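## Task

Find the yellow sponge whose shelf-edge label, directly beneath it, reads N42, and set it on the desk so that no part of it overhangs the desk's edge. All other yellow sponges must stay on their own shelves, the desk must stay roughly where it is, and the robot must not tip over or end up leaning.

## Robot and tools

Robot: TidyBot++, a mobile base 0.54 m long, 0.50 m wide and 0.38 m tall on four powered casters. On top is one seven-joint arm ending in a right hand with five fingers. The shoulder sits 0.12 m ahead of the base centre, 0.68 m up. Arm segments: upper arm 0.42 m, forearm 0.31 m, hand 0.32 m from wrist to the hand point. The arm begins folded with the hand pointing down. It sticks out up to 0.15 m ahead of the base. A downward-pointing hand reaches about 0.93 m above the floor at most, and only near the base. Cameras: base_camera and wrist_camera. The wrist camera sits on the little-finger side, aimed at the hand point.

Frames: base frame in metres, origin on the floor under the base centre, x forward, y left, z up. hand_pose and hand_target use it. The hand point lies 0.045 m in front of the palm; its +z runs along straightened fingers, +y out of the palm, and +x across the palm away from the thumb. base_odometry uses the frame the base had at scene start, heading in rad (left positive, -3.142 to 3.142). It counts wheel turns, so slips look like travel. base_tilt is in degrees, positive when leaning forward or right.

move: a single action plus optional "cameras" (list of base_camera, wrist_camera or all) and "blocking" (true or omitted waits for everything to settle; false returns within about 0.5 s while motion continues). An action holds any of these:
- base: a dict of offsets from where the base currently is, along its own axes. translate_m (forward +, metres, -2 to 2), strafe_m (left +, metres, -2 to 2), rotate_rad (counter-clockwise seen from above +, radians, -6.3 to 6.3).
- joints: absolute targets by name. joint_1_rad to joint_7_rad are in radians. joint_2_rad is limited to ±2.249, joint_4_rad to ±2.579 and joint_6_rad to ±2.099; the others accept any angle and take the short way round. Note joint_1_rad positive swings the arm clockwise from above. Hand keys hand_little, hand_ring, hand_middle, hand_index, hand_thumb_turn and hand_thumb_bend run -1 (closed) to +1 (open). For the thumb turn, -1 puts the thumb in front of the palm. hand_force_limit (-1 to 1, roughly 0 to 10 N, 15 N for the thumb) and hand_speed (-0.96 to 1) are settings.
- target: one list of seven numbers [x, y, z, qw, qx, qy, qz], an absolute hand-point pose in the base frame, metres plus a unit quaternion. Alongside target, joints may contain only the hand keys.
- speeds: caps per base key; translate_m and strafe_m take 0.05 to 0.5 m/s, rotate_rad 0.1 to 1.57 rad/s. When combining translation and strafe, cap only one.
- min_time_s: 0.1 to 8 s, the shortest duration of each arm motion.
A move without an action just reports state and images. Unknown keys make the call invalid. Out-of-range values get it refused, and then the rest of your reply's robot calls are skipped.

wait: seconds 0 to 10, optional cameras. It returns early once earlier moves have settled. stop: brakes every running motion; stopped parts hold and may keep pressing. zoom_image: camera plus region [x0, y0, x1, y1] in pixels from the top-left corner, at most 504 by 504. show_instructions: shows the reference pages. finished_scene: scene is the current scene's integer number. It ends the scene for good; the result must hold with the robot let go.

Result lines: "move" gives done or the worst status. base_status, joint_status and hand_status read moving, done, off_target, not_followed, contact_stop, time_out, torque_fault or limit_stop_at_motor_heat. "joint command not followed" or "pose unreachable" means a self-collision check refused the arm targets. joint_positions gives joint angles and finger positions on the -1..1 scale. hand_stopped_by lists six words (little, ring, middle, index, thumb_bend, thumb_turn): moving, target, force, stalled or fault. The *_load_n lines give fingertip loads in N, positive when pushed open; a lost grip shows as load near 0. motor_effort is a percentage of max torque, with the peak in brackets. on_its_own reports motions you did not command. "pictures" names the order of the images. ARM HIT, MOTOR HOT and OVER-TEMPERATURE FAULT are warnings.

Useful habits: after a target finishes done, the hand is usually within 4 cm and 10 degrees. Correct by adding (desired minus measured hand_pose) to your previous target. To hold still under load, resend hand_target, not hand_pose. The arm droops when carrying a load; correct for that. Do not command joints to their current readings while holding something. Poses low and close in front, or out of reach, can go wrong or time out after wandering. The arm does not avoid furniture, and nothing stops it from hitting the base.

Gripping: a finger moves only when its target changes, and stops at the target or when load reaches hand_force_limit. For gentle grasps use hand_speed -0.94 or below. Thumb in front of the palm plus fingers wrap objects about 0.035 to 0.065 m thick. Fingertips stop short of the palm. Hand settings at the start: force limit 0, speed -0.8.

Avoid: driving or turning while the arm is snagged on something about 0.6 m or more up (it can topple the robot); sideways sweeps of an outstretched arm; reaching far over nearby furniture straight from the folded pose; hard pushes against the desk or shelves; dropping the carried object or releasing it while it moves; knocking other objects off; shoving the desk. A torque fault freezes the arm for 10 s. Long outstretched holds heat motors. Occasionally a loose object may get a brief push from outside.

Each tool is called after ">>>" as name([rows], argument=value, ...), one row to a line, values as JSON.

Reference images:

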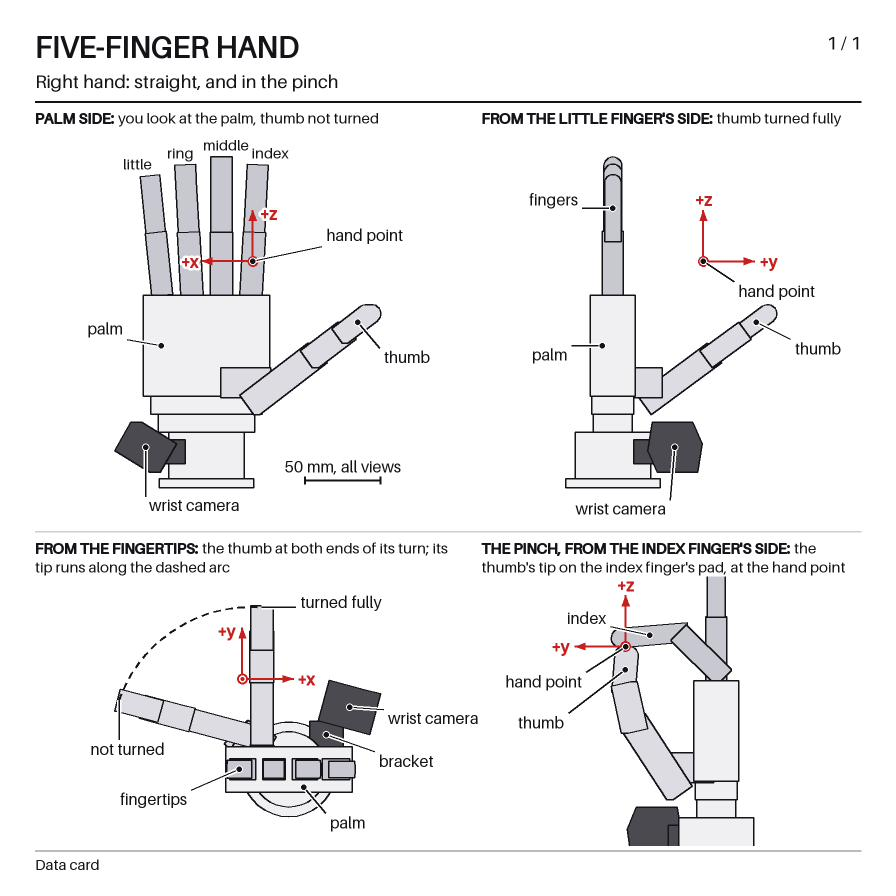

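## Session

>>> move(joints={"joint_1_rad": 0, "joint_2_rad": -1.2, "joint_3_rad": 3.142, "joint_4_rad": -2.03, "joint_5_rad": 0, "joint_6_rad": -0.203, "joint_7_rad": -1.832}, cameras=["all"])

Scene clock: 3.43 s.
move: done
base_odometry: x=+0.000 y=+0.000 heading=+0.000
base_tilt: forward=+0.3 right=+0.3
base_status: not commanded
joint_positions: joint_1_rad=+0.028 joint_2_rad=-1.179 joint_3_rad=+3.145 joint_4_rad=-2.051 joint_5_rad=+0.048 joint_6_rad=-0.294 joint_7_rad=+4.407 hand_little=+1.000 hand_ring=+1.000 hand_middle=+1.000 hand_index=+1.000 hand_thumb_turn=+1.000 hand_thumb_bend=+1.000 hand_force_limit=+0.000 hand_speed=-0.800
joint_status: all done
hand_stopped_by: target,target,target,target,target,target
little_load_n: 0.0
ring_load_n: 0.0
middle_load_n: 0.0
index_load_n: 0.0
thumb_bend_load_n: 0.0
thumb_turn_load_n: 0.0
motor_effort: joint_1_rad=+0(2) joint_2_rad=+14(16) joint_3_rad=+2(2) joint_4_rad=+13(17) joint_5_rad=+1(3) joint_6_rad=+8(10) joint_7_rad=+0(2)
hand_pose: x=+0.2825 y=-0.0596 z=+1.1295 quat_wxyz=(+0.093, -0.544, +0.086, -0.830) (m; base frame)
hand_target: x=+0.2586 y=-0.0490 z=+1.1725 quat_wxyz=(+0.113, -0.490, +0.065, -0.862) (m; base frame)
hand_status: not commanded
pictures: base_camera, wrist_camera
Images, in order (width x height): base_camera 644x364, wrist_camera 504x504.

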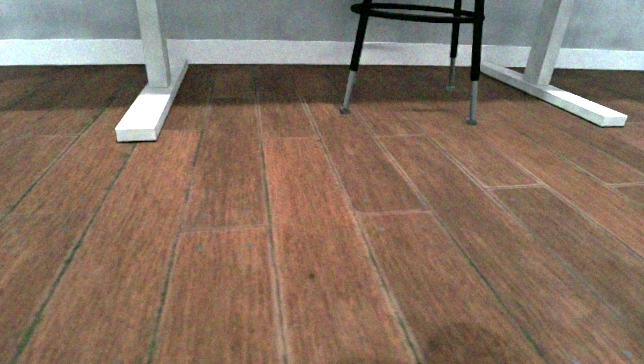

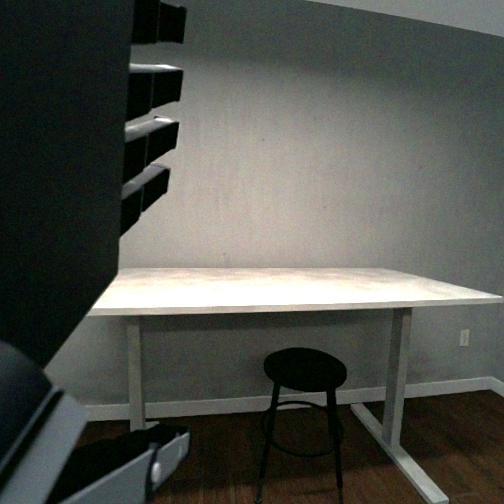

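>>> move(base={"rotate_rad": 3.14}, joints={"joint_6_rad": -0.55}, cameras=["wrist_camera"])

Scene clock: 15.17 s.
move: done
base_odometry: x=+0.000 y=+0.000 heading=+3.139
base_tilt: forward=+0.2 right=+0.3
base_status: done
joint_positions: joint_1_rad=+0.023 joint_2_rad=-1.179 joint_3_rad=+3.145 joint_4_rad=-2.047 joint_5_rad=+0.048 joint_6_rad=-0.523 joint_7_rad=+4.409 hand_little=+1.000 hand_ring=+1.000 hand_middle=+1.000 hand_index=+1.000 hand_thumb_turn=+1.000 hand_thumb_bend=+1.000 hand_force_limit=+0.000 hand_speed=-0.800
joint_status: all done
hand_stopped_by: target,target,target,target,target,target
little_load_n: 0.0
ring_load_n: 0.0
middle_load_n: 0.0
index_load_n: 0.0
thumb_bend_load_n: 0.0
thumb_turn_load_n: 0.0
motor_effort: joint_1_rad=+0(2) joint_2_rad=+14(15) joint_3_rad=+1(2) joint_4_rad=+13(15) joint_5_rad=+1(2) joint_6_rad=+8(11) joint_7_rad=-1(1)
hand_pose: x=+0.2923 y=-0.0620 z=+1.0586 quat_wxyz=(+0.084, -0.632, +0.102, -0.763) (m; base frame)
hand_target: x=+0.2836 y=-0.0490 z=+1.0630 quat_wxyz=(+0.101, -0.631, +0.083, -0.765) (m; base frame)
hand_status: not commanded
pictures: wrist_camera
Images, in order (width x height): wrist_camera 504x504.

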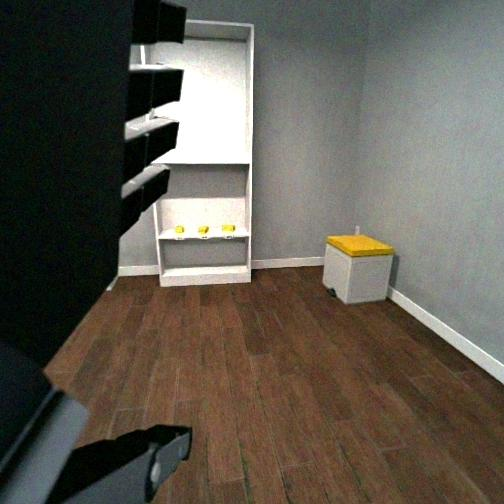

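>>> move(base={"rotate_rad": 0.5}, cameras=["wrist_camera"])

>>> zoom_image(camera="wrist_camera", region=[290, 180, 460, 300])

Scene clock: 18.43 s.
move: done
base_odometry: x=+0.000 y=+0.000 heading=-2.646
base_tilt: forward=+0.2 right=+0.3
base_status: done
joint_positions: joint_1_rad=+0.020 joint_2_rad=-1.179 joint_3_rad=+3.145 joint_4_rad=-2.047 joint_5_rad=+0.048 joint_6_rad=-0.523 joint_7_rad=+4.409 hand_little=+1.000 hand_ring=+1.000 hand_middle=+1.000 hand_index=+1.000 hand_thumb_turn=+1.000 hand_thumb_bend=+1.000 hand_force_limit=+0.000 hand_speed=-0.800
joint_status: not commanded
hand_stopped_by: target,target,target,target,target,target
little_load_n: 0.0
ring_load_n: 0.0
middle_load_n: 0.0
index_load_n: 0.0
thumb_bend_load_n: 0.0
thumb_turn_load_n: 0.0
motor_effort: joint_1_rad=-1(1) joint_2_rad=+14(14) joint_3_rad=+2(2) joint_4_rad=+13(13) joint_5_rad=+1(2) joint_6_rad=+9(9) joint_7_rad=-1(1)
hand_pose: x=+0.2924 y=-0.0615 z=+1.0586 quat_wxyz=(+0.085, -0.633, +0.101, -0.763) (m; base frame)
hand_target: x=+0.2836 y=-0.0490 z=+1.0630 quat_wxyz=(+0.101, -0.631, +0.083, -0.765) (m; base frame)
hand_status: not commanded
pictures: wrist_camera
Images, in order (width x height): wrist_camera 504x504.

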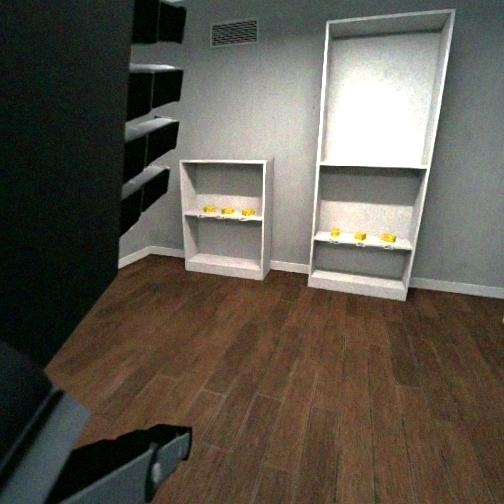

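Scaled by 2.965 from the camera's 504x504 image, which has a finer 720x720 frame.

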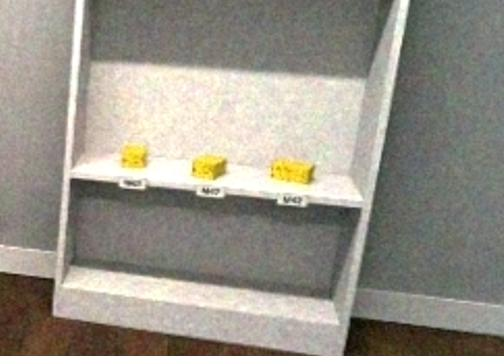

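>>> move(base={"translate_m": 1.2}, cameras=["wrist_camera"])

>>> zoom_image(camera="wrist_camera", region=[150, 180, 270, 260])

>>> zoom_image(camera="wrist_camera", region=[330, 220, 500, 330])

Scene clock: 25.07 s.
move: done
base_odometry: x=-1.056 y=-0.571 heading=-2.645
base_tilt: forward=+0.3 right=+0.3
base_status: done
joint_positions: joint_1_rad=+0.020 joint_2_rad=-1.181 joint_3_rad=+3.145 joint_4_rad=-2.047 joint_5_rad=+0.048 joint_6_rad=-0.523 joint_7_rad=+4.409 hand_little=+1.000 hand_ring=+1.000 hand_middle=+1.000 hand_index=+1.000 hand_thumb_turn=+1.000 hand_thumb_bend=+1.000 hand_force_limit=+0.000 hand_speed=-0.800
joint_status: not commanded
hand_stopped_by: target,target,target,target,target,target
little_load_n: 0.0
ring_load_n: 0.0
middle_load_n: 0.0
index_load_n: 0.0
thumb_bend_load_n: 0.0
thumb_turn_load_n: 0.0
motor_effort: joint_1_rad=+0(1) joint_2_rad=+14(17) joint_3_rad=+1(2) joint_4_rad=+13(14) joint_5_rad=+1(2) joint_6_rad=+9(9) joint_7_rad=+0(2)
hand_pose: x=+0.2917 y=-0.0615 z=+1.0590 quat_wxyz=(+0.085, -0.632, +0.101, -0.764) (m; base frame)
hand_target: x=+0.2836 y=-0.0490 z=+1.0630 quat_wxyz=(+0.101, -0.631, +0.083, -0.765) (m; base frame)
hand_status: not commanded
pictures: wrist_camera
Images, in order (width x height): wrist_camera 504x504.

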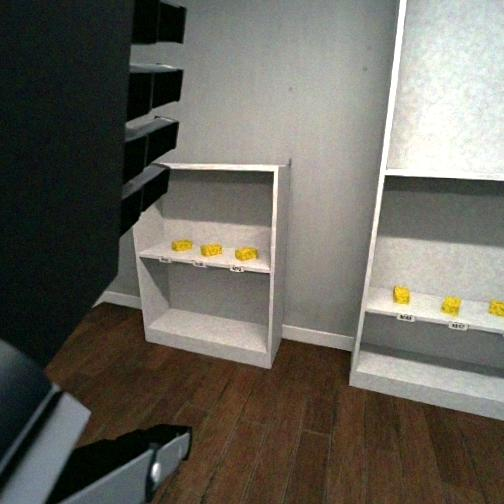

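Scaled by 4.200 from the camera's 504x504 image, which has a finer 720x720 frame.

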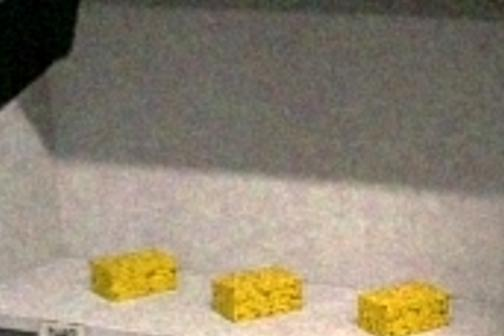

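Scaled by 2.965 from the camera's 504x504 image, which has a finer 720x720 frame.

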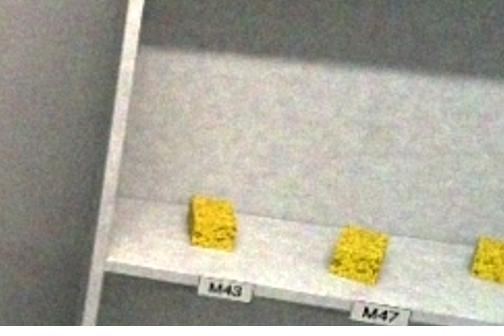

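>>> zoom_image(camera="wrist_camera", region=[140, 230, 260, 290])

>>> move(base={"rotate_rad": -0.3}, cameras=["wrist_camera"])

Scaled by 4.200 from the camera's 504x504 image, which has a finer 720x720 frame.

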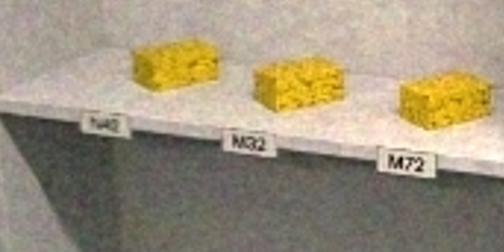

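Scene clock: 27.97 s.
move: done
base_odometry: x=-1.056 y=-0.571 heading=-2.944
base_tilt: forward=+0.2 right=+0.3
base_status: done
joint_positions: joint_1_rad=+0.020 joint_2_rad=-1.181 joint_3_rad=+3.145 joint_4_rad=-2.047 joint_5_rad=+0.048 joint_6_rad=-0.523 joint_7_rad=+4.409 hand_little=+1.000 hand_ring=+1.000 hand_middle=+1.000 hand_index=+1.000 hand_thumb_turn=+1.000 hand_thumb_bend=+1.000 hand_force_limit=+0.000 hand_speed=-0.800
joint_status: not commanded
hand_stopped_by: target,target,target,target,target,target
little_load_n: 0.0
ring_load_n: -0.5
middle_load_n: 0.0
index_load_n: 0.0
thumb_bend_load_n: 0.0
thumb_turn_load_n: 0.0
motor_effort: joint_1_rad=+1(1) joint_2_rad=+14(14) joint_3_rad=+2(2) joint_4_rad=+13(13) joint_5_rad=+1(1) joint_6_rad=+8(9) joint_7_rad=-1(2)
hand_pose: x=+0.2917 y=-0.0614 z=+1.0590 quat_wxyz=(+0.086, -0.632, +0.101, -0.764) (m; base frame)
hand_target: x=+0.2836 y=-0.0490 z=+1.0630 quat_wxyz=(+0.101, -0.631, +0.083, -0.765) (m; base frame)
hand_status: not commanded
pictures: wrist_camera
Images, in order (width x height): wrist_camera 504x504.

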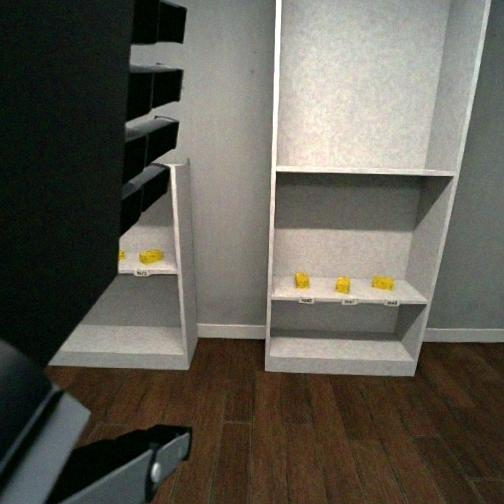

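>>> zoom_image(camera="wrist_camera", region=[270, 260, 430, 320])

>>> move(base={"rotate_rad": 0.75}, cameras=["wrist_camera"])

Scaled by 3.150 from the camera's 504x504 image, which has a finer 720x720 frame.

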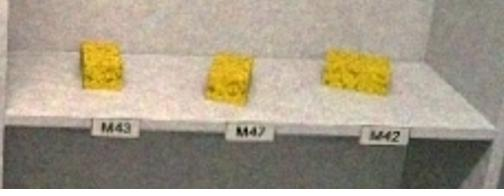

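Scene clock: 31.30 s.
move: done
base_odometry: x=-1.056 y=-0.571 heading=-2.196
base_tilt: forward=+0.3 right=+0.3
base_status: done
joint_positions: joint_1_rad=+0.019 joint_2_rad=-1.181 joint_3_rad=+3.145 joint_4_rad=-2.047 joint_5_rad=+0.048 joint_6_rad=-0.523 joint_7_rad=+4.409 hand_little=+1.000 hand_ring=+1.000 hand_middle=+1.000 hand_index=+1.000 hand_thumb_turn=+1.000 hand_thumb_bend=+1.000 hand_force_limit=+0.000 hand_speed=-0.800
joint_status: not commanded
hand_stopped_by: target,target,target,target,target,target
little_load_n: 0.0
ring_load_n: 0.0
middle_load_n: 0.0
index_load_n: 0.0
thumb_bend_load_n: 0.5
thumb_turn_load_n: 0.0
motor_effort: joint_1_rad=+0(1) joint_2_rad=+14(16) joint_3_rad=+1(2) joint_4_rad=+13(14) joint_5_rad=+0(2) joint_6_rad=+9(9) joint_7_rad=+0(1)
hand_pose: x=+0.2917 y=-0.0613 z=+1.0590 quat_wxyz=(+0.086, -0.632, +0.100, -0.764) (m; base frame)
hand_target: x=+0.2836 y=-0.0490 z=+1.0630 quat_wxyz=(+0.101, -0.631, +0.083, -0.765) (m; base frame)
hand_status: not commanded
pictures: wrist_camera
Images, in order (width x height): wrist_camera 504x504.

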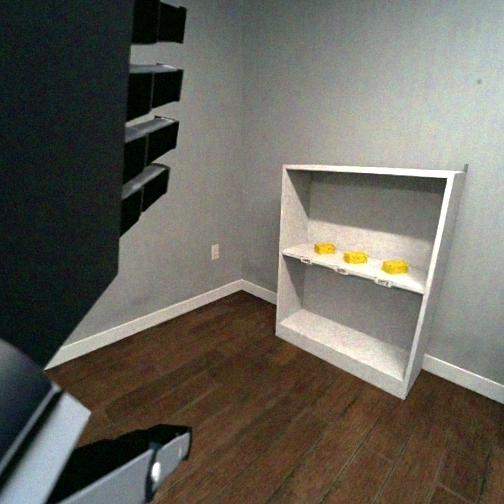

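>>> zoom_image(camera="wrist_camera", region=[270, 230, 430, 300])

Scaled by 3.150 from the camera's 504x504 image, which has a finer 720x720 frame.

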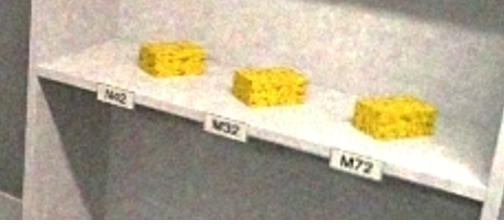

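>>> move(base={"translate_m": 0.93, "strafe_m": 0.412, "rotate_rad": -0.787}, joints={"joint_6_rad": -0.75}, cameras=["wrist_camera"])

Scene clock: 67.60 s.
move: done
base_odometry: x=-1.266 y=-1.566 heading=-2.983
base_tilt: forward=+0.3 right=+0.3
base_status: done
joint_positions: joint_1_rad=+0.014 joint_2_rad=-1.183 joint_3_rad=+3.145 joint_4_rad=-2.041 joint_5_rad=+0.048 joint_6_rad=-0.707 joint_7_rad=+4.410 hand_little=+1.000 hand_ring=+1.000 hand_middle=+1.000 hand_index=+1.000 hand_thumb_turn=+1.000 hand_thumb_bend=+1.000 hand_force_limit=+0.000 hand_speed=-0.800
joint_status: all done
hand_stopped_by: target,target,target,target,target,target
little_load_n: 0.0
ring_load_n: 0.0
middle_load_n: 0.0
index_load_n: 0.0
thumb_bend_load_n: 0.0
thumb_turn_load_n: 0.0
motor_effort: joint_1_rad=+1(2) joint_2_rad=+14(16) joint_3_rad=+1(3) joint_4_rad=+13(16) joint_5_rad=+1(2) joint_6_rad=+9(11) joint_7_rad=-1(1)
hand_pose: x=+0.2872 y=-0.0622 z=+1.0024 quat_wxyz=(+0.079, -0.696, +0.111, -0.705) (m; base frame)
hand_target: x=+0.2805 y=-0.0490 z=+0.9981 quat_wxyz=(+0.092, -0.704, +0.093, -0.698) (m; base frame)
hand_status: not commanded
pictures: wrist_camera
Images, in order (width x height): wrist_camera 504x504.

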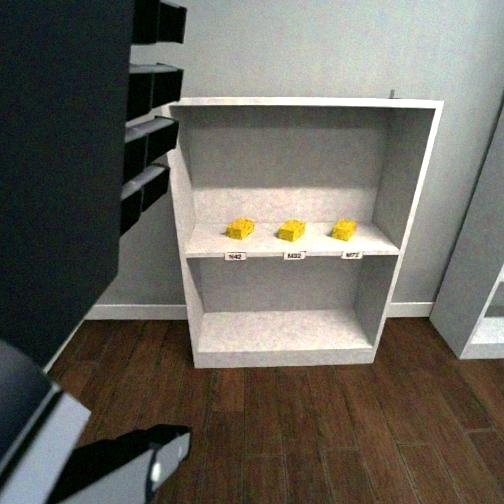

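>>> zoom_image(camera="wrist_camera", region=[180, 200, 340, 280])

Scaled by 3.150 from the camera's 504x504 image, which has a finer 720x720 frame.

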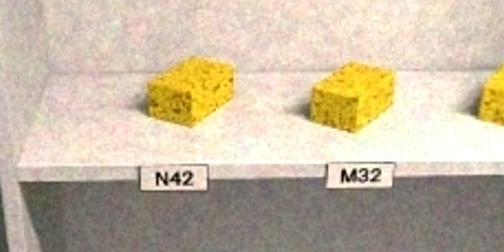

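>>> move(joints={"joint_1_rad": 0.0, "joint_2_rad": 0.87, "joint_3_rad": 3.142, "joint_4_rad": -1.95, "joint_5_rad": 0, "joint_6_rad": 1.18, "joint_7_rad": -1.53, "hand_thumb_turn": -1, "hand_speed": 0.0}, min_time_s=4, cameras=["wrist_camera"])

Scene clock: 102.97 s.
move: done
base_odometry: x=-1.266 y=-1.566 heading=-2.983
base_tilt: forward=+0.3 right=+0.3
base_status: not commanded
joint_positions: joint_1_rad=+0.014 joint_2_rad=+0.829 joint_3_rad=+3.145 joint_4_rad=-1.976 joint_5_rad=+0.048 joint_6_rad=+1.086 joint_7_rad=+4.711 hand_little=+1.000 hand_ring=+1.000 hand_middle=+1.000 hand_index=+1.000 hand_thumb_turn=-1.000 hand_thumb_bend=+1.000 hand_force_limit=+0.000 hand_speed=+0.000
joint_status: all done
hand_stopped_by: target,target,target,target,target,target
little_load_n: 0.0
ring_load_n: 0.0
middle_load_n: 0.0
index_load_n: 0.0
thumb_bend_load_n: 0.0
thumb_turn_load_n: 0.0
motor_effort: joint_1_rad=+0(1) joint_2_rad=-30(32) joint_3_rad=+0(2) joint_4_rad=+8(17) joint_5_rad=+1(3) joint_6_rad=+9(10) joint_7_rad=+0(2)
hand_pose: x=+0.8486 y=-0.0583 z=+0.5924 quat_wxyz=(+0.003, -0.757, -0.016, -0.653) (m; base frame)
hand_target: x=+0.8593 y=-0.0603 z=+0.6044 quat_wxyz=(-0.014, -0.731, -0.015, -0.682) (m; base frame)
hand_status: not commanded
pictures: wrist_camera
Images, in order (width x height): wrist_camera 504x504.

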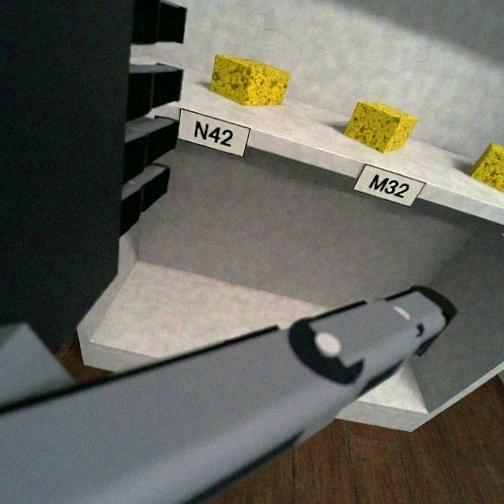

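>>> zoom_image(camera="wrist_camera", region=[170, 40, 310, 160])

Scaled by 3.600 from the camera's 504x504 image, which has a finer 720x720 frame.

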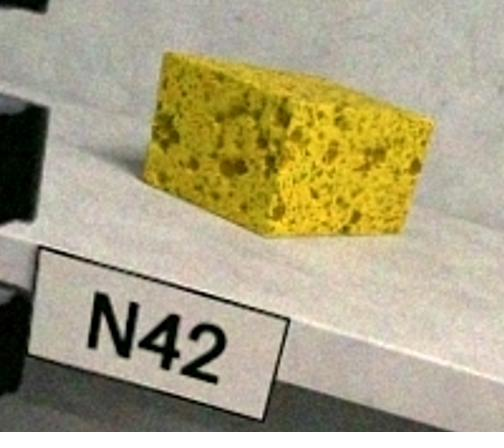

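>>> move(joints={"joint_2_rad": 0.989, "joint_4_rad": -1.93, "joint_6_rad": 1.281}, min_time_s=1.5, cameras=["wrist_camera"])

>>> zoom_image(camera="wrist_camera", region=[170, 0, 330, 120])

Scene clock: 135.80 s.
move: done
base_odometry: x=-1.266 y=-1.566 heading=-2.983
base_tilt: forward=+0.3 right=+0.3
base_status: not commanded
joint_positions: joint_1_rad=+0.014 joint_2_rad=+0.942 joint_3_rad=+3.145 joint_4_rad=-1.956 joint_5_rad=+0.048 joint_6_rad=+1.188 joint_7_rad=+4.711 hand_little=+1.000 hand_ring=+1.000 hand_middle=+1.000 hand_index=+1.000 hand_thumb_turn=-1.000 hand_thumb_bend=+1.000 hand_force_limit=+0.000 hand_speed=+0.000
joint_status: all done
hand_stopped_by: target,target,target,target,target,target
little_load_n: -0.5
ring_load_n: 0.0
middle_load_n: 0.0
index_load_n: 0.0
thumb_bend_load_n: 0.0
thumb_turn_load_n: 0.0
motor_effort: joint_1_rad=+1(1) joint_2_rad=-31(32) joint_3_rad=+0(1) joint_4_rad=+7(9) joint_5_rad=+1(1) joint_6_rad=+9(10) joint_7_rad=+0(1)
hand_pose: x=+0.8514 y=-0.0574 z=+0.5500 quat_wxyz=(+0.005, -0.754, -0.016, -0.656) (m; base frame)
hand_target: x=+0.8594 y=-0.0603 z=+0.5565 quat_wxyz=(-0.014, -0.730, -0.015, -0.683) (m; base frame)
hand_status: not commanded
pictures: wrist_camera
Images, in order (width x height): wrist_camera 504x504.

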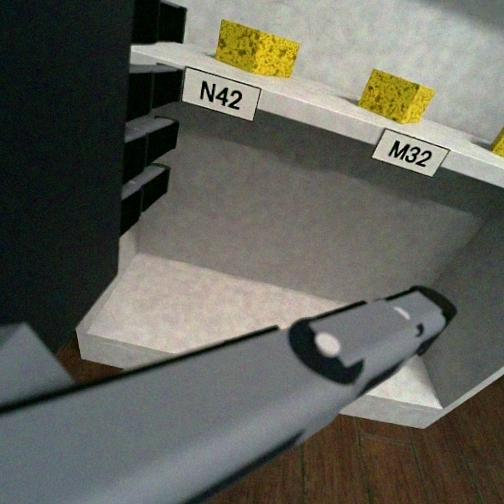

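Scaled by 3.150 from the camera's 504x504 image, which has a finer 720x720 frame.

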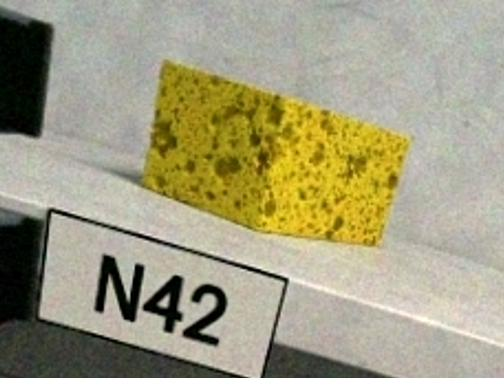

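>>> move(base={"translate_m": 0.12, "strafe_m": 0.03}, speeds={"translate_m": 0.15}, joints={"joint_2_rad": 0.757, "joint_4_rad": -1.98, "joint_6_rad": 1.01}, min_time_s=1.0, cameras=["wrist_camera"])

Scene clock: 161.90 s.
move: done
base_odometry: x=-1.379 y=-1.615 heading=-2.983
base_tilt: forward=+0.3 right=+0.3
base_status: done
joint_positions: joint_1_rad=+0.014 joint_2_rad=+0.769 joint_3_rad=+3.145 joint_4_rad=-1.956 joint_5_rad=+0.048 joint_6_rad=+1.087 joint_7_rad=+4.711 hand_little=+1.000 hand_ring=+1.000 hand_middle=+1.000 hand_index=+1.000 hand_thumb_turn=-1.000 hand_thumb_bend=+1.000 hand_force_limit=+0.000 hand_speed=+0.000
joint_status: all done
hand_stopped_by: target,target,target,target,target,target
little_load_n: 0.0
ring_load_n: 0.0
middle_load_n: 0.0
index_load_n: 0.0
thumb_bend_load_n: 0.0
thumb_turn_load_n: 0.5
motor_effort: joint_1_rad=+0(2) joint_2_rad=-30(33) joint_3_rad=+0(1) joint_4_rad=+9(9) joint_5_rad=+1(1) joint_6_rad=+9(10) joint_7_rad=-1(1)
hand_pose: x=+0.8594 y=-0.0584 z=+0.6451 quat_wxyz=(+0.002, -0.731, -0.017, -0.683) (m; base frame)
hand_target: x=+0.8454 y=-0.0603 z=+0.6206 quat_wxyz=(-0.013, -0.760, -0.015, -0.650) (m; base frame)
hand_status: not commanded
pictures: wrist_camera
Images, in order (width x height): wrist_camera 504x504.

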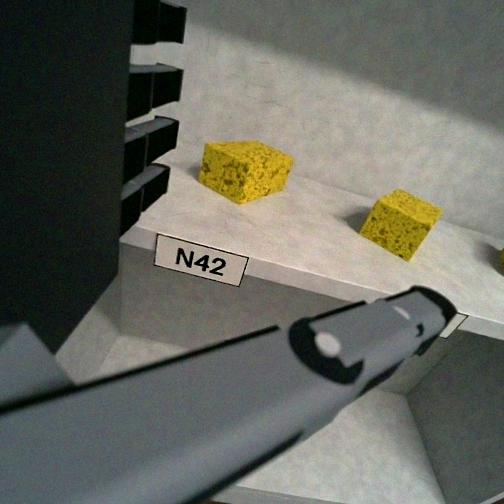

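>>> zoom_image(camera="wrist_camera", region=[150, 120, 310, 290])

Scaled by 2.965 from the camera's 504x504 image, which has a finer 720x720 frame.

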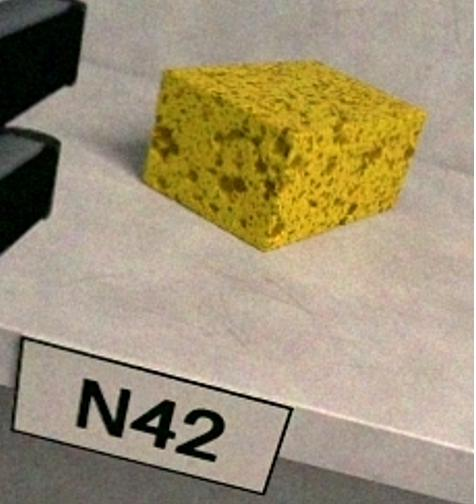

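>>> move(joints={"joint_2_rad": 0.872, "joint_4_rad": -1.88, "joint_6_rad": 1.05}, min_time_s=1.5, cameras=["wrist_camera"])

Scene clock: 183.10 s.
move: done
base_odometry: x=-1.379 y=-1.615 heading=-2.983
base_tilt: forward=+0.3 right=+0.3
base_status: not commanded
joint_positions: joint_1_rad=+0.014 joint_2_rad=+0.825 joint_3_rad=+3.145 joint_4_rad=-1.906 joint_5_rad=+0.048 joint_6_rad=+1.087 joint_7_rad=+4.711 hand_little=+1.000 hand_ring=+1.000 hand_middle=+1.000 hand_index=+1.000 hand_thumb_turn=-1.000 hand_thumb_bend=+1.000 hand_force_limit=+0.000 hand_speed=+0.000
joint_status: all done
hand_stopped_by: target,target,target,target,target,target
little_load_n: 0.0
ring_load_n: 0.0
middle_load_n: 0.0
index_load_n: 0.0
thumb_bend_load_n: 0.0
thumb_turn_load_n: 0.0
motor_effort: joint_1_rad=+0(1) joint_2_rad=-30(32) joint_3_rad=+0(1) joint_4_rad=+9(10) joint_5_rad=+1(1) joint_6_rad=+8(10) joint_7_rad=-1(1)
hand_pose: x=+0.8739 y=-0.0586 z=+0.6258 quat_wxyz=(+0.002, -0.733, -0.017, -0.681) (m; base frame)
hand_target: x=+0.8761 y=-0.0603 z=+0.5915 quat_wxyz=(-0.014, -0.752, -0.015, -0.659) (m; base frame)
hand_status: not commanded
pictures: wrist_camera
Images, in order (width x height): wrist_camera 504x504.

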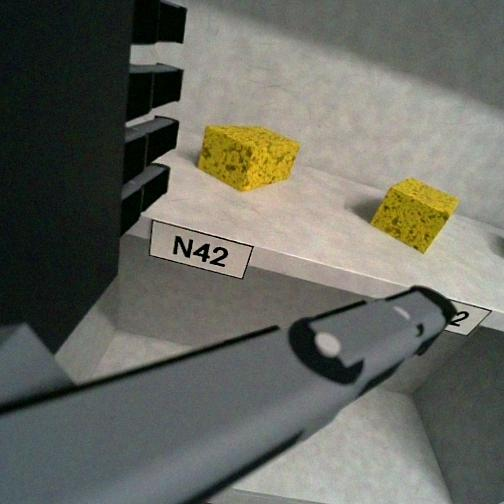

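>>> move(base={"translate_m": 0.15, "strafe_m": 0.012}, speeds={"translate_m": 0.12}, joints={"joint_6_rad": 0.98}, min_time_s=1.5, cameras=["wrist_camera"])

Scene clock: 187.00 s.
move: done
base_odometry: x=-1.526 y=-1.651 heading=-2.983
base_tilt: forward=+0.4 right=+0.3
base_status: done
joint_positions: joint_1_rad=+0.014 joint_2_rad=+0.827 joint_3_rad=+3.145 joint_4_rad=-1.901 joint_5_rad=+0.048 joint_6_rad=+1.058 joint_7_rad=+4.711 hand_little=+1.000 hand_ring=+1.000 hand_middle=+1.000 hand_index=+1.000 hand_thumb_turn=-1.000 hand_thumb_bend=+1.000 hand_force_limit=+0.000 hand_speed=+0.000
joint_status: all done
hand_stopped_by: target,target,target,target,target,target
little_load_n: 0.0
ring_load_n: 0.0
middle_load_n: 0.0
index_load_n: 0.0
thumb_bend_load_n: 0.0
thumb_turn_load_n: 0.0
motor_effort: joint_1_rad=+0(1) joint_2_rad=-31(32) joint_3_rad=+0(1) joint_4_rad=+9(10) joint_5_rad=+1(1) joint_6_rad=+9(10) joint_7_rad=+0(1)
hand_pose: x=+0.8738 y=-0.0589 z=+0.6171 quat_wxyz=(+0.001, -0.741, -0.017, -0.671) (m; base frame)
hand_target: x=+0.8704 y=-0.0603 z=+0.5696 quat_wxyz=(-0.013, -0.774, -0.016, -0.632) (m; base frame)
hand_status: not commanded
pictures: wrist_camera
Images, in order (width x height): wrist_camera 504x504.

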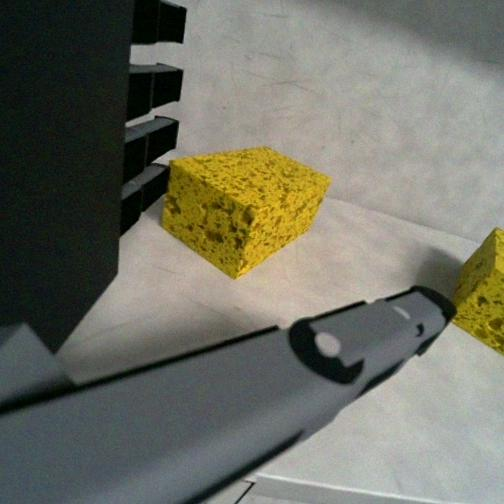

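>>> move(base={"translate_m": 0.065, "strafe_m": 0.007}, speeds={"translate_m": 0.1}, cameras=["wrist_camera"])

Scene clock: 199.60 s.
move: done
base_odometry: x=-1.589 y=-1.668 heading=-2.982
base_tilt: forward=+0.3 right=+0.3
base_status: done
joint_positions: joint_1_rad=+0.014 joint_2_rad=+0.828 joint_3_rad=+3.145 joint_4_rad=-1.899 joint_5_rad=+0.048 joint_6_rad=+1.057 joint_7_rad=+4.711 hand_little=+1.000 hand_ring=+1.000 hand_middle=+1.000 hand_index=+1.000 hand_thumb_turn=-1.000 hand_thumb_bend=+1.000 hand_force_limit=+0.000 hand_speed=+0.000
joint_status: not commanded
hand_stopped_by: target,target,target,target,target,target
little_load_n: 0.0
ring_load_n: 0.0
middle_load_n: 0.0
index_load_n: 0.0
thumb_bend_load_n: 0.0
thumb_turn_load_n: 0.0
motor_effort: joint_1_rad=+0(2) joint_2_rad=-32(32) joint_3_rad=+0(2) joint_4_rad=+9(10) joint_5_rad=+1(1) joint_6_rad=+9(9) joint_7_rad=+0(1)
hand_pose: x=+0.8743 y=-0.0589 z=+0.6167 quat_wxyz=(+0.001, -0.742, -0.017, -0.671) (m; base frame)
hand_target: x=+0.8704 y=-0.0603 z=+0.5696 quat_wxyz=(-0.013, -0.774, -0.016, -0.632) (m; base frame)
hand_status: not commanded
pictures: wrist_camera
Images, in order (width x height): wrist_camera 504x504.

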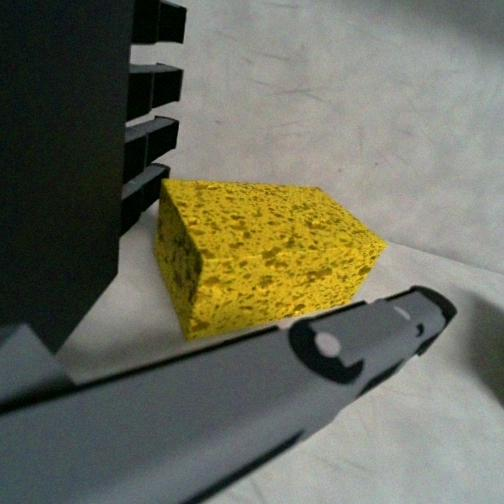

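>>> zoom_image(camera="wrist_camera", region=[110, 140, 470, 440])

Scaled by 1.400 from the camera's 504x504 image, which has a finer 720x720 frame.

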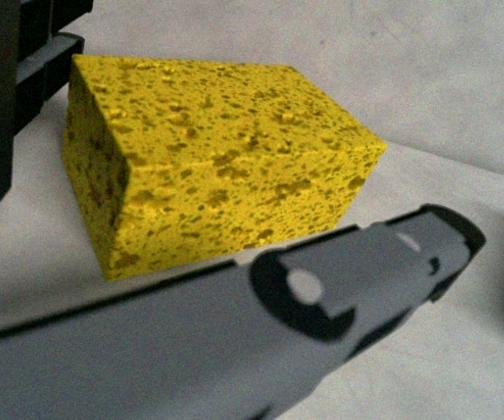

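>>> move(joints={"joint_2_rad": 0.895, "joint_4_rad": -1.885, "joint_6_rad": 1.0}, min_time_s=1.5, cameras=["wrist_camera"])

Scene clock: 220.87 s.
move: done
base_odometry: x=-1.589 y=-1.668 heading=-2.982
base_tilt: forward=+0.3 right=+0.3
base_status: not commanded
joint_positions: joint_1_rad=+0.014 joint_2_rad=+0.844 joint_3_rad=+3.145 joint_4_rad=-1.899 joint_5_rad=+0.048 joint_6_rad=+1.057 joint_7_rad=+4.711 hand_little=+1.000 hand_ring=+1.000 hand_middle=+1.000 hand_index=+1.000 hand_thumb_turn=-1.000 hand_thumb_bend=+1.000 hand_force_limit=+0.000 hand_speed=+0.000
joint_status: all done
hand_stopped_by: target,target,target,target,target,target
little_load_n: 0.0
ring_load_n: 0.0
middle_load_n: 0.0
index_load_n: 0.0
thumb_bend_load_n: 0.0
thumb_turn_load_n: 0.5
motor_effort: joint_1_rad=+0(1) joint_2_rad=-31(32) joint_3_rad=+0(1) joint_4_rad=+9(10) joint_5_rad=+1(1) joint_6_rad=+8(10) joint_7_rad=+0(1)
hand_pose: x=+0.8731 y=-0.0589 z=+0.6045 quat_wxyz=(+0.001, -0.747, -0.017, -0.665) (m; base frame)
hand_target: x=+0.8677 y=-0.0603 z=+0.5564 quat_wxyz=(-0.013, -0.777, -0.016, -0.629) (m; base frame)
hand_status: not commanded
pictures: wrist_camera
Images, in order (width x height): wrist_camera 504x504.

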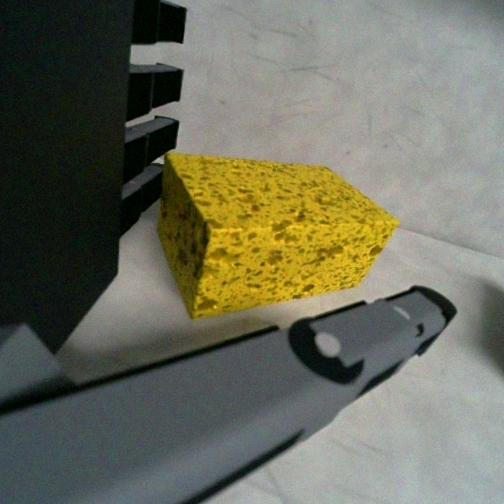

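>>> move(joints={"joint_2_rad": 0.915, "joint_4_rad": -1.885, "joint_6_rad": 1.02}, min_time_s=1.5, cameras=["wrist_camera"])

Scene clock: 227.70 s.
move: done
base_odometry: x=-1.589 y=-1.668 heading=-2.982
base_tilt: forward=+0.4 right=+0.3
base_status: not commanded
joint_positions: joint_1_rad=+0.014 joint_2_rad=+0.863 joint_3_rad=+3.145 joint_4_rad=-1.899 joint_5_rad=+0.048 joint_6_rad=+1.057 joint_7_rad=+4.711 hand_little=+1.000 hand_ring=+1.000 hand_middle=+1.000 hand_index=+1.000 hand_thumb_turn=-1.000 hand_thumb_bend=+1.000 hand_force_limit=+0.000 hand_speed=+0.000
joint_status: all done
hand_stopped_by: target,target,target,target,target,target
little_load_n: 0.0
ring_load_n: 0.0
middle_load_n: 0.0
index_load_n: 0.0
thumb_bend_load_n: 0.0
thumb_turn_load_n: 0.0
motor_effort: joint_1_rad=-1(1) joint_2_rad=-30(32) joint_3_rad=+0(1) joint_4_rad=+8(9) joint_5_rad=+1(1) joint_6_rad=+8(10) joint_7_rad=-1(1)
hand_pose: x=+0.8716 y=-0.0589 z=+0.5907 quat_wxyz=(+0.002, -0.753, -0.017, -0.658) (m; base frame)
hand_target: x=+0.8669 y=-0.0603 z=+0.5476 quat_wxyz=(-0.013, -0.777, -0.016, -0.629) (m; base frame)
hand_status: not commanded
pictures: wrist_camera
Images, in order (width x height): wrist_camera 504x504.

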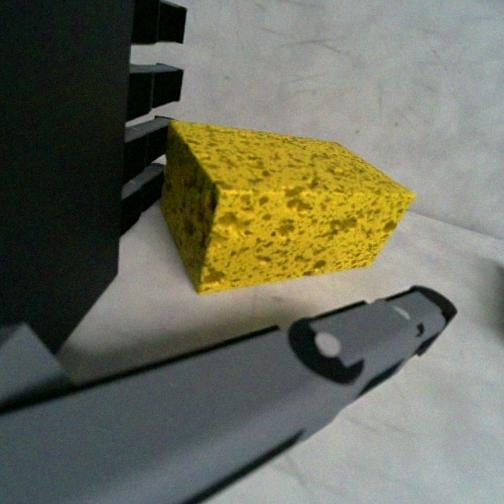

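>>> move(joints={"hand_index": 0.55, "hand_middle": 0.55, "hand_thumb_bend": 0.78, "hand_force_limit": -0.6, "hand_speed": -0.85}, cameras=["wrist_camera"])

Scene clock: 236.47 s.
move: done
base_odometry: x=-1.589 y=-1.668 heading=-2.982
base_tilt: forward=+0.3 right=+0.3
base_status: not commanded
joint_positions: joint_1_rad=+0.014 joint_2_rad=+0.864 joint_3_rad=+3.145 joint_4_rad=-1.899 joint_5_rad=+0.048 joint_6_rad=+1.057 joint_7_rad=+4.711 hand_little=+1.000 hand_ring=+1.000 hand_middle=+0.550 hand_index=+0.550 hand_thumb_turn=-1.000 hand_thumb_bend=+0.780 hand_force_limit=-0.600 hand_speed=-0.850
joint_status: all done
hand_stopped_by: target,target,target,target,target,target
little_load_n: 0.0
ring_load_n: 0.0
middle_load_n: 0.5
index_load_n: 0.0
thumb_bend_load_n: 0.0
thumb_turn_load_n: 0.0
motor_effort: joint_1_rad=+0(2) joint_2_rad=-31(32) joint_3_rad=+0(1) joint_4_rad=+8(9) joint_5_rad=+1(1) joint_6_rad=+9(9) joint_7_rad=+0(1)
hand_pose: x=+0.8715 y=-0.0588 z=+0.5896 quat_wxyz=(+0.002, -0.753, -0.017, -0.657) (m; base frame)
hand_target: x=+0.8669 y=-0.0603 z=+0.5476 quat_wxyz=(-0.013, -0.777, -0.016, -0.629) (m; base frame)
hand_status: not commanded
pictures: wrist_camera
Images, in order (width x height): wrist_camera 504x504.

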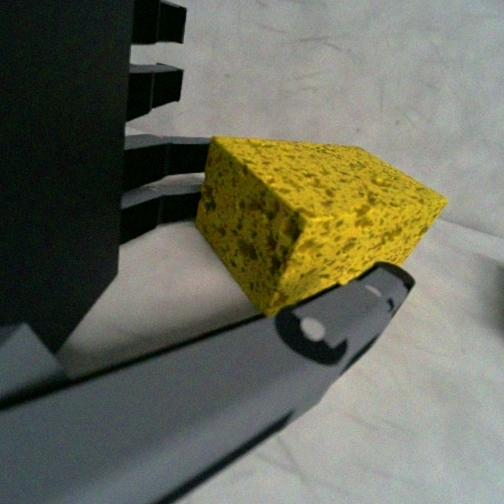

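>>> move(joints={"hand_index": 0.1, "hand_middle": 0.1, "hand_thumb_bend": 0.3, "hand_speed": -0.92}, cameras=["wrist_camera"])

Scene clock: 240.77 s.
move: off_target
base_odometry: x=-1.589 y=-1.668 heading=-2.982
base_tilt: forward=+0.3 right=+0.3
base_status: not commanded
joint_positions: joint_1_rad=+0.014 joint_2_rad=+0.864 joint_3_rad=+3.145 joint_4_rad=-1.899 joint_5_rad=+0.048 joint_6_rad=+1.057 joint_7_rad=+4.711 hand_little=+1.000 hand_ring=+1.000 hand_middle=+0.305 hand_index=+0.327 hand_thumb_turn=-1.000 hand_thumb_bend=+0.664 hand_force_limit=-0.600 hand_speed=-0.920
joint_status: hand_middle off_target (ended at +0.305, target +0.100); hand_index off_target (ended at +0.327, target +0.100); hand_thumb_bend off_target (ended at +0.664, target +0.300); the others done
hand_stopped_by: target,target,force,force,force,target
little_load_n: 0.0
ring_load_n: 0.0
middle_load_n: 3.0
index_load_n: 2.0
thumb_bend_load_n: 4.5
thumb_turn_load_n: 0.0
motor_effort: joint_1_rad=+1(1) joint_2_rad=-31(32) joint_3_rad=+0(1) joint_4_rad=+8(9) joint_5_rad=+1(2) joint_6_rad=+9(9) joint_7_rad=-1(1)
hand_pose: x=+0.8715 y=-0.0588 z=+0.5895 quat_wxyz=(+0.002, -0.754, -0.017, -0.657) (m; base frame)
hand_target: x=+0.8669 y=-0.0603 z=+0.5476 quat_wxyz=(-0.013, -0.777, -0.016, -0.629) (m; base frame)
hand_status: not commanded
pictures: wrist_camera
Images, in order (width x height): wrist_camera 504x504.

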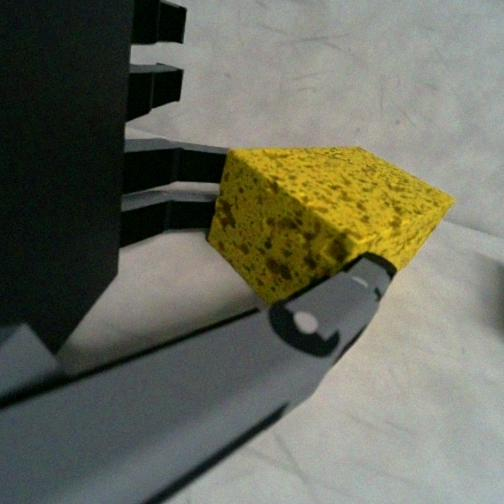

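Gripped. Tighten further.

>>> move(joints={"hand_index": 0.05, "hand_middle": 0.05, "hand_thumb_bend": 0.25, "hand_force_limit": -0.2, "hand_speed": -0.92})

>>> move(joints={"hand_index": 0.0, "hand_middle": 0.0, "hand_thumb_bend": 0.2, "hand_force_limit": 0.0, "hand_speed": -0.92}, cameras=["wrist_camera"])

Scene clock: 243.37 s.
move: off_target
base_odometry: x=-1.589 y=-1.668 heading=-2.982
base_tilt: forward=+0.3 right=+0.3
base_status: not commanded
joint_positions: joint_1_rad=+0.014 joint_2_rad=+0.864 joint_3_rad=+3.145 joint_4_rad=-1.899 joint_5_rad=+0.048 joint_6_rad=+1.057 joint_7_rad=+4.711 hand_little=+1.000 hand_ring=+1.000 hand_middle=+0.299 hand_index=+0.314 hand_thumb_turn=-1.000 hand_thumb_bend=+0.662 hand_force_limit=-0.200 hand_speed=-0.920
joint_status: hand_middle off_target (ended at +0.299, target +0.050); hand_index off_target (ended at +0.314, target +0.050); hand_thumb_bend off_target (ended at +0.662, target +0.250); the others done
hand_stopped_by: target,target,force,force,force,target
little_load_n: 0.0
ring_load_n: 0.0
middle_load_n: 3.5
index_load_n: 4.0
thumb_bend_load_n: 7.0
thumb_turn_load_n: -0.5
motor_effort: joint_1_rad=+0(1) joint_2_rad=-31(31) joint_3_rad=+0(1) joint_4_rad=+8(9) joint_5_rad=+1(1) joint_6_rad=+9(9) joint_7_rad=+0(1)
hand_pose: x=+0.8715 y=-0.0588 z=+0.5895 quat_wxyz=(+0.002, -0.754, -0.017, -0.657) (m; base frame)
hand_target: x=+0.8669 y=-0.0603 z=+0.5476 quat_wxyz=(-0.013, -0.777, -0.016, -0.629) (m; base frame)
hand_status: not commanded
pictures: none

Scene clock: 243.80 s.
move: off_target
base_odometry: x=-1.589 y=-1.668 heading=-2.982
base_tilt: forward=+0.3 right=+0.3
base_status: not commanded
joint_positions: joint_1_rad=+0.014 joint_2_rad=+0.864 joint_3_rad=+3.145 joint_4_rad=-1.899 joint_5_rad=+0.048 joint_6_rad=+1.057 joint_7_rad=+4.711 hand_little=+1.000 hand_ring=+1.000 hand_middle=+0.287 hand_index=+0.301 hand_thumb_turn=-1.000 hand_thumb_bend=+0.665 hand_force_limit=+0.000 hand_speed=-0.920
joint_status: hand_middle off_target (ended at +0.287, target +0.000); hand_index off_target (ended at +0.301, target +0.000); hand_thumb_bend off_target (ended at +0.665, target +0.200); the others done
hand_stopped_by: target,target,force,force,force,target
little_load_n: 0.0
ring_load_n: 0.0
middle_load_n: 5.0
index_load_n: 5.0
thumb_bend_load_n: 9.5
thumb_turn_load_n: -0.5
motor_effort: joint_1_rad=-1(1) joint_2_rad=-31(32) joint_3_rad=+0(1) joint_4_rad=+8(9) joint_5_rad=+1(1) joint_6_rad=+9(9) joint_7_rad=-1(1)
hand_pose: x=+0.8714 y=-0.0589 z=+0.5894 quat_wxyz=(+0.002, -0.754, -0.017, -0.657) (m; base frame)
hand_target: x=+0.8669 y=-0.0603 z=+0.5476 quat_wxyz=(-0.013, -0.777, -0.016, -0.629) (m; base frame)
hand_status: not commanded
pictures: wrist_camera
Images, in order (width x height): wrist_camera 504x504.

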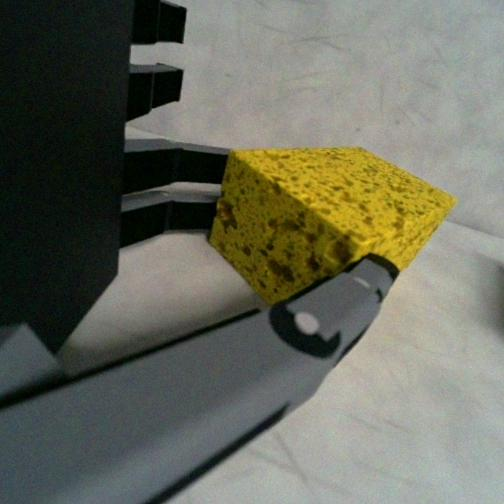

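>>> move(joints={"joint_2_rad": 0.77, "joint_4_rad": -1.90, "joint_6_rad": 0.94}, min_time_s=2, cameras=["wrist_camera"])

Scene clock: 249.23 s.
move: done
base_odometry: x=-1.589 y=-1.668 heading=-2.982
base_tilt: forward=+0.3 right=+0.3
base_status: not commanded
joint_positions: joint_1_rad=+0.014 joint_2_rad=+0.793 joint_3_rad=+3.145 joint_4_rad=-1.899 joint_5_rad=+0.048 joint_6_rad=+1.017 joint_7_rad=+4.711 hand_little=+1.000 hand_ring=+1.000 hand_middle=+0.287 hand_index=+0.301 hand_thumb_turn=-1.000 hand_thumb_bend=+0.665 hand_force_limit=+0.000 hand_speed=-0.920
joint_status: all done
hand_stopped_by: target,target,force,force,force,target
little_load_n: 0.0
ring_load_n: 0.0
middle_load_n: 5.0
index_load_n: 5.0
thumb_bend_load_n: 9.5
thumb_turn_load_n: -1.0
motor_effort: joint_1_rad=+0(1) joint_2_rad=-31(32) joint_3_rad=+0(1) joint_4_rad=+9(10) joint_5_rad=+1(1) joint_6_rad=+9(10) joint_7_rad=+0(1)
hand_pose: x=+0.8738 y=-0.0593 z=+0.6306 quat_wxyz=(+0.000, -0.743, -0.017, -0.669) (m; base frame)
hand_target: x=+0.8682 y=-0.0603 z=+0.6248 quat_wxyz=(-0.013, -0.761, -0.016, -0.648) (m; base frame)
hand_status: not commanded
pictures: wrist_camera
Images, in order (width x height): wrist_camera 504x504.

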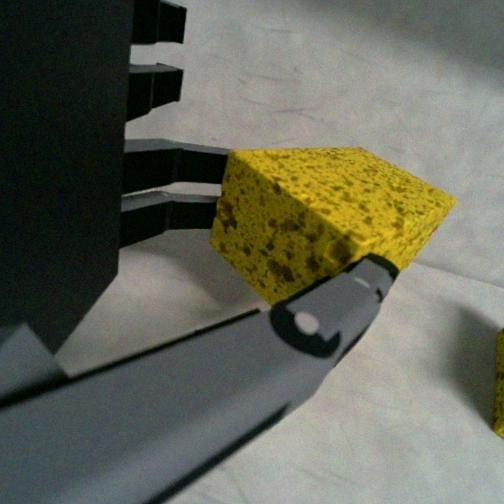

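>>> move(base={"translate_m": -0.6}, speeds={"translate_m": 0.25}, cameras=["wrist_camera"])

Scene clock: 281.20 s.
move: done
base_odometry: x=-0.996 y=-1.573 heading=-2.982
base_tilt: forward=+0.3 right=+0.3
base_status: done
joint_positions: joint_1_rad=+0.014 joint_2_rad=+0.790 joint_3_rad=+3.145 joint_4_rad=-1.899 joint_5_rad=+0.047 joint_6_rad=+1.014 joint_7_rad=+4.712 hand_little=+1.000 hand_ring=+1.000 hand_middle=+0.287 hand_index=+0.301 hand_thumb_turn=-1.000 hand_thumb_bend=+0.665 hand_force_limit=+0.000 hand_speed=-0.920
joint_status: not commanded
hand_stopped_by: target,target,force,force,force,target
little_load_n: 0.0
ring_load_n: 0.0
middle_load_n: 5.0
index_load_n: 5.5
thumb_bend_load_n: 9.5
thumb_turn_load_n: -0.5
motor_effort: joint_1_rad=+0(2) joint_2_rad=-31(32) joint_3_rad=+0(1) joint_4_rad=+9(10) joint_5_rad=+1(1) joint_6_rad=+9(10) joint_7_rad=+0(1)
hand_pose: x=+0.8738 y=-0.0589 z=+0.6323 quat_wxyz=(+0.001, -0.743, -0.017, -0.669) (m; base frame)
hand_target: x=+0.8682 y=-0.0603 z=+0.6248 quat_wxyz=(-0.013, -0.761, -0.016, -0.648) (m; base frame)
hand_status: not commanded
pictures: wrist_camera
Images, in order (width x height): wrist_camera 504x504.

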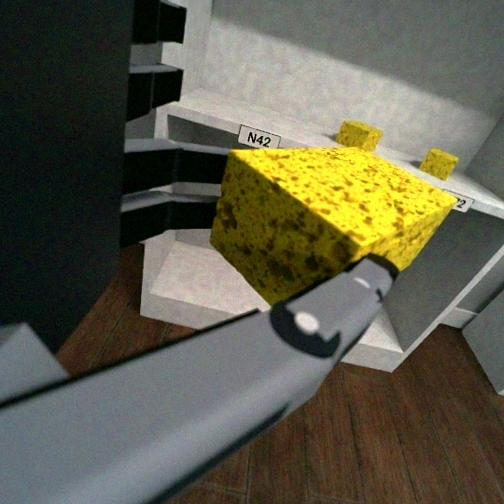

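>>> move(base={"translate_m": -1.136, "strafe_m": -1.41, "rotate_rad": -3.18}, speeds={"rotate_rad": 0.8, "translate_m": 0.45}, joints={"joint_2_rad": 0.15, "joint_4_rad": -1.66, "joint_6_rad": 0.13}, min_time_s=4, cameras=["all"])

Scene clock: 288.47 s.
move: done
base_odometry: x=-0.098 y=-0.001 heading=+0.120
base_tilt: forward=+0.3 right=+0.3
base_status: done
joint_positions: joint_1_rad=-0.010 joint_2_rad=+0.170 joint_3_rad=+3.138 joint_4_rad=-1.687 joint_5_rad=+0.047 joint_6_rad=+0.206 joint_7_rad=+4.712 hand_little=+1.000 hand_ring=+1.000 hand_middle=+0.287 hand_index=+0.301 hand_thumb_turn=-1.000 hand_thumb_bend=+0.665 hand_force_limit=+0.000 hand_speed=-0.920
joint_status: all done
hand_stopped_by: target,target,force,force,force,target
little_load_n: 0.0
ring_load_n: 0.0
middle_load_n: 5.0
index_load_n: 5.0
thumb_bend_load_n: 9.5
thumb_turn_load_n: -1.0
motor_effort: joint_1_rad=+0(6) joint_2_rad=-21(33) joint_3_rad=+0(3) joint_4_rad=+16(16) joint_5_rad=+1(1) joint_6_rad=+9(11) joint_7_rad=-1(1)
hand_pose: x=+0.8117 y=-0.0479 z=+0.9543 quat_wxyz=(-0.007, -0.734, -0.025, -0.678) (m; base frame)
hand_target: x=+0.8043 y=-0.0603 z=+0.9601 quat_wxyz=(-0.014, -0.744, -0.015, -0.667) (m; base frame)
hand_status: not commanded
pictures: base_camera, wrist_camera
Images, in order (width x height): base_camera 644x364, wrist_camera 504x504.

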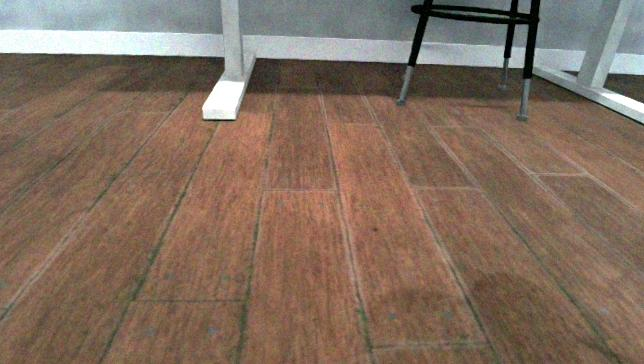

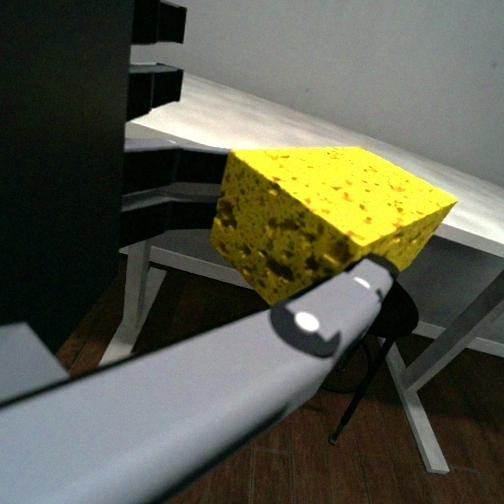

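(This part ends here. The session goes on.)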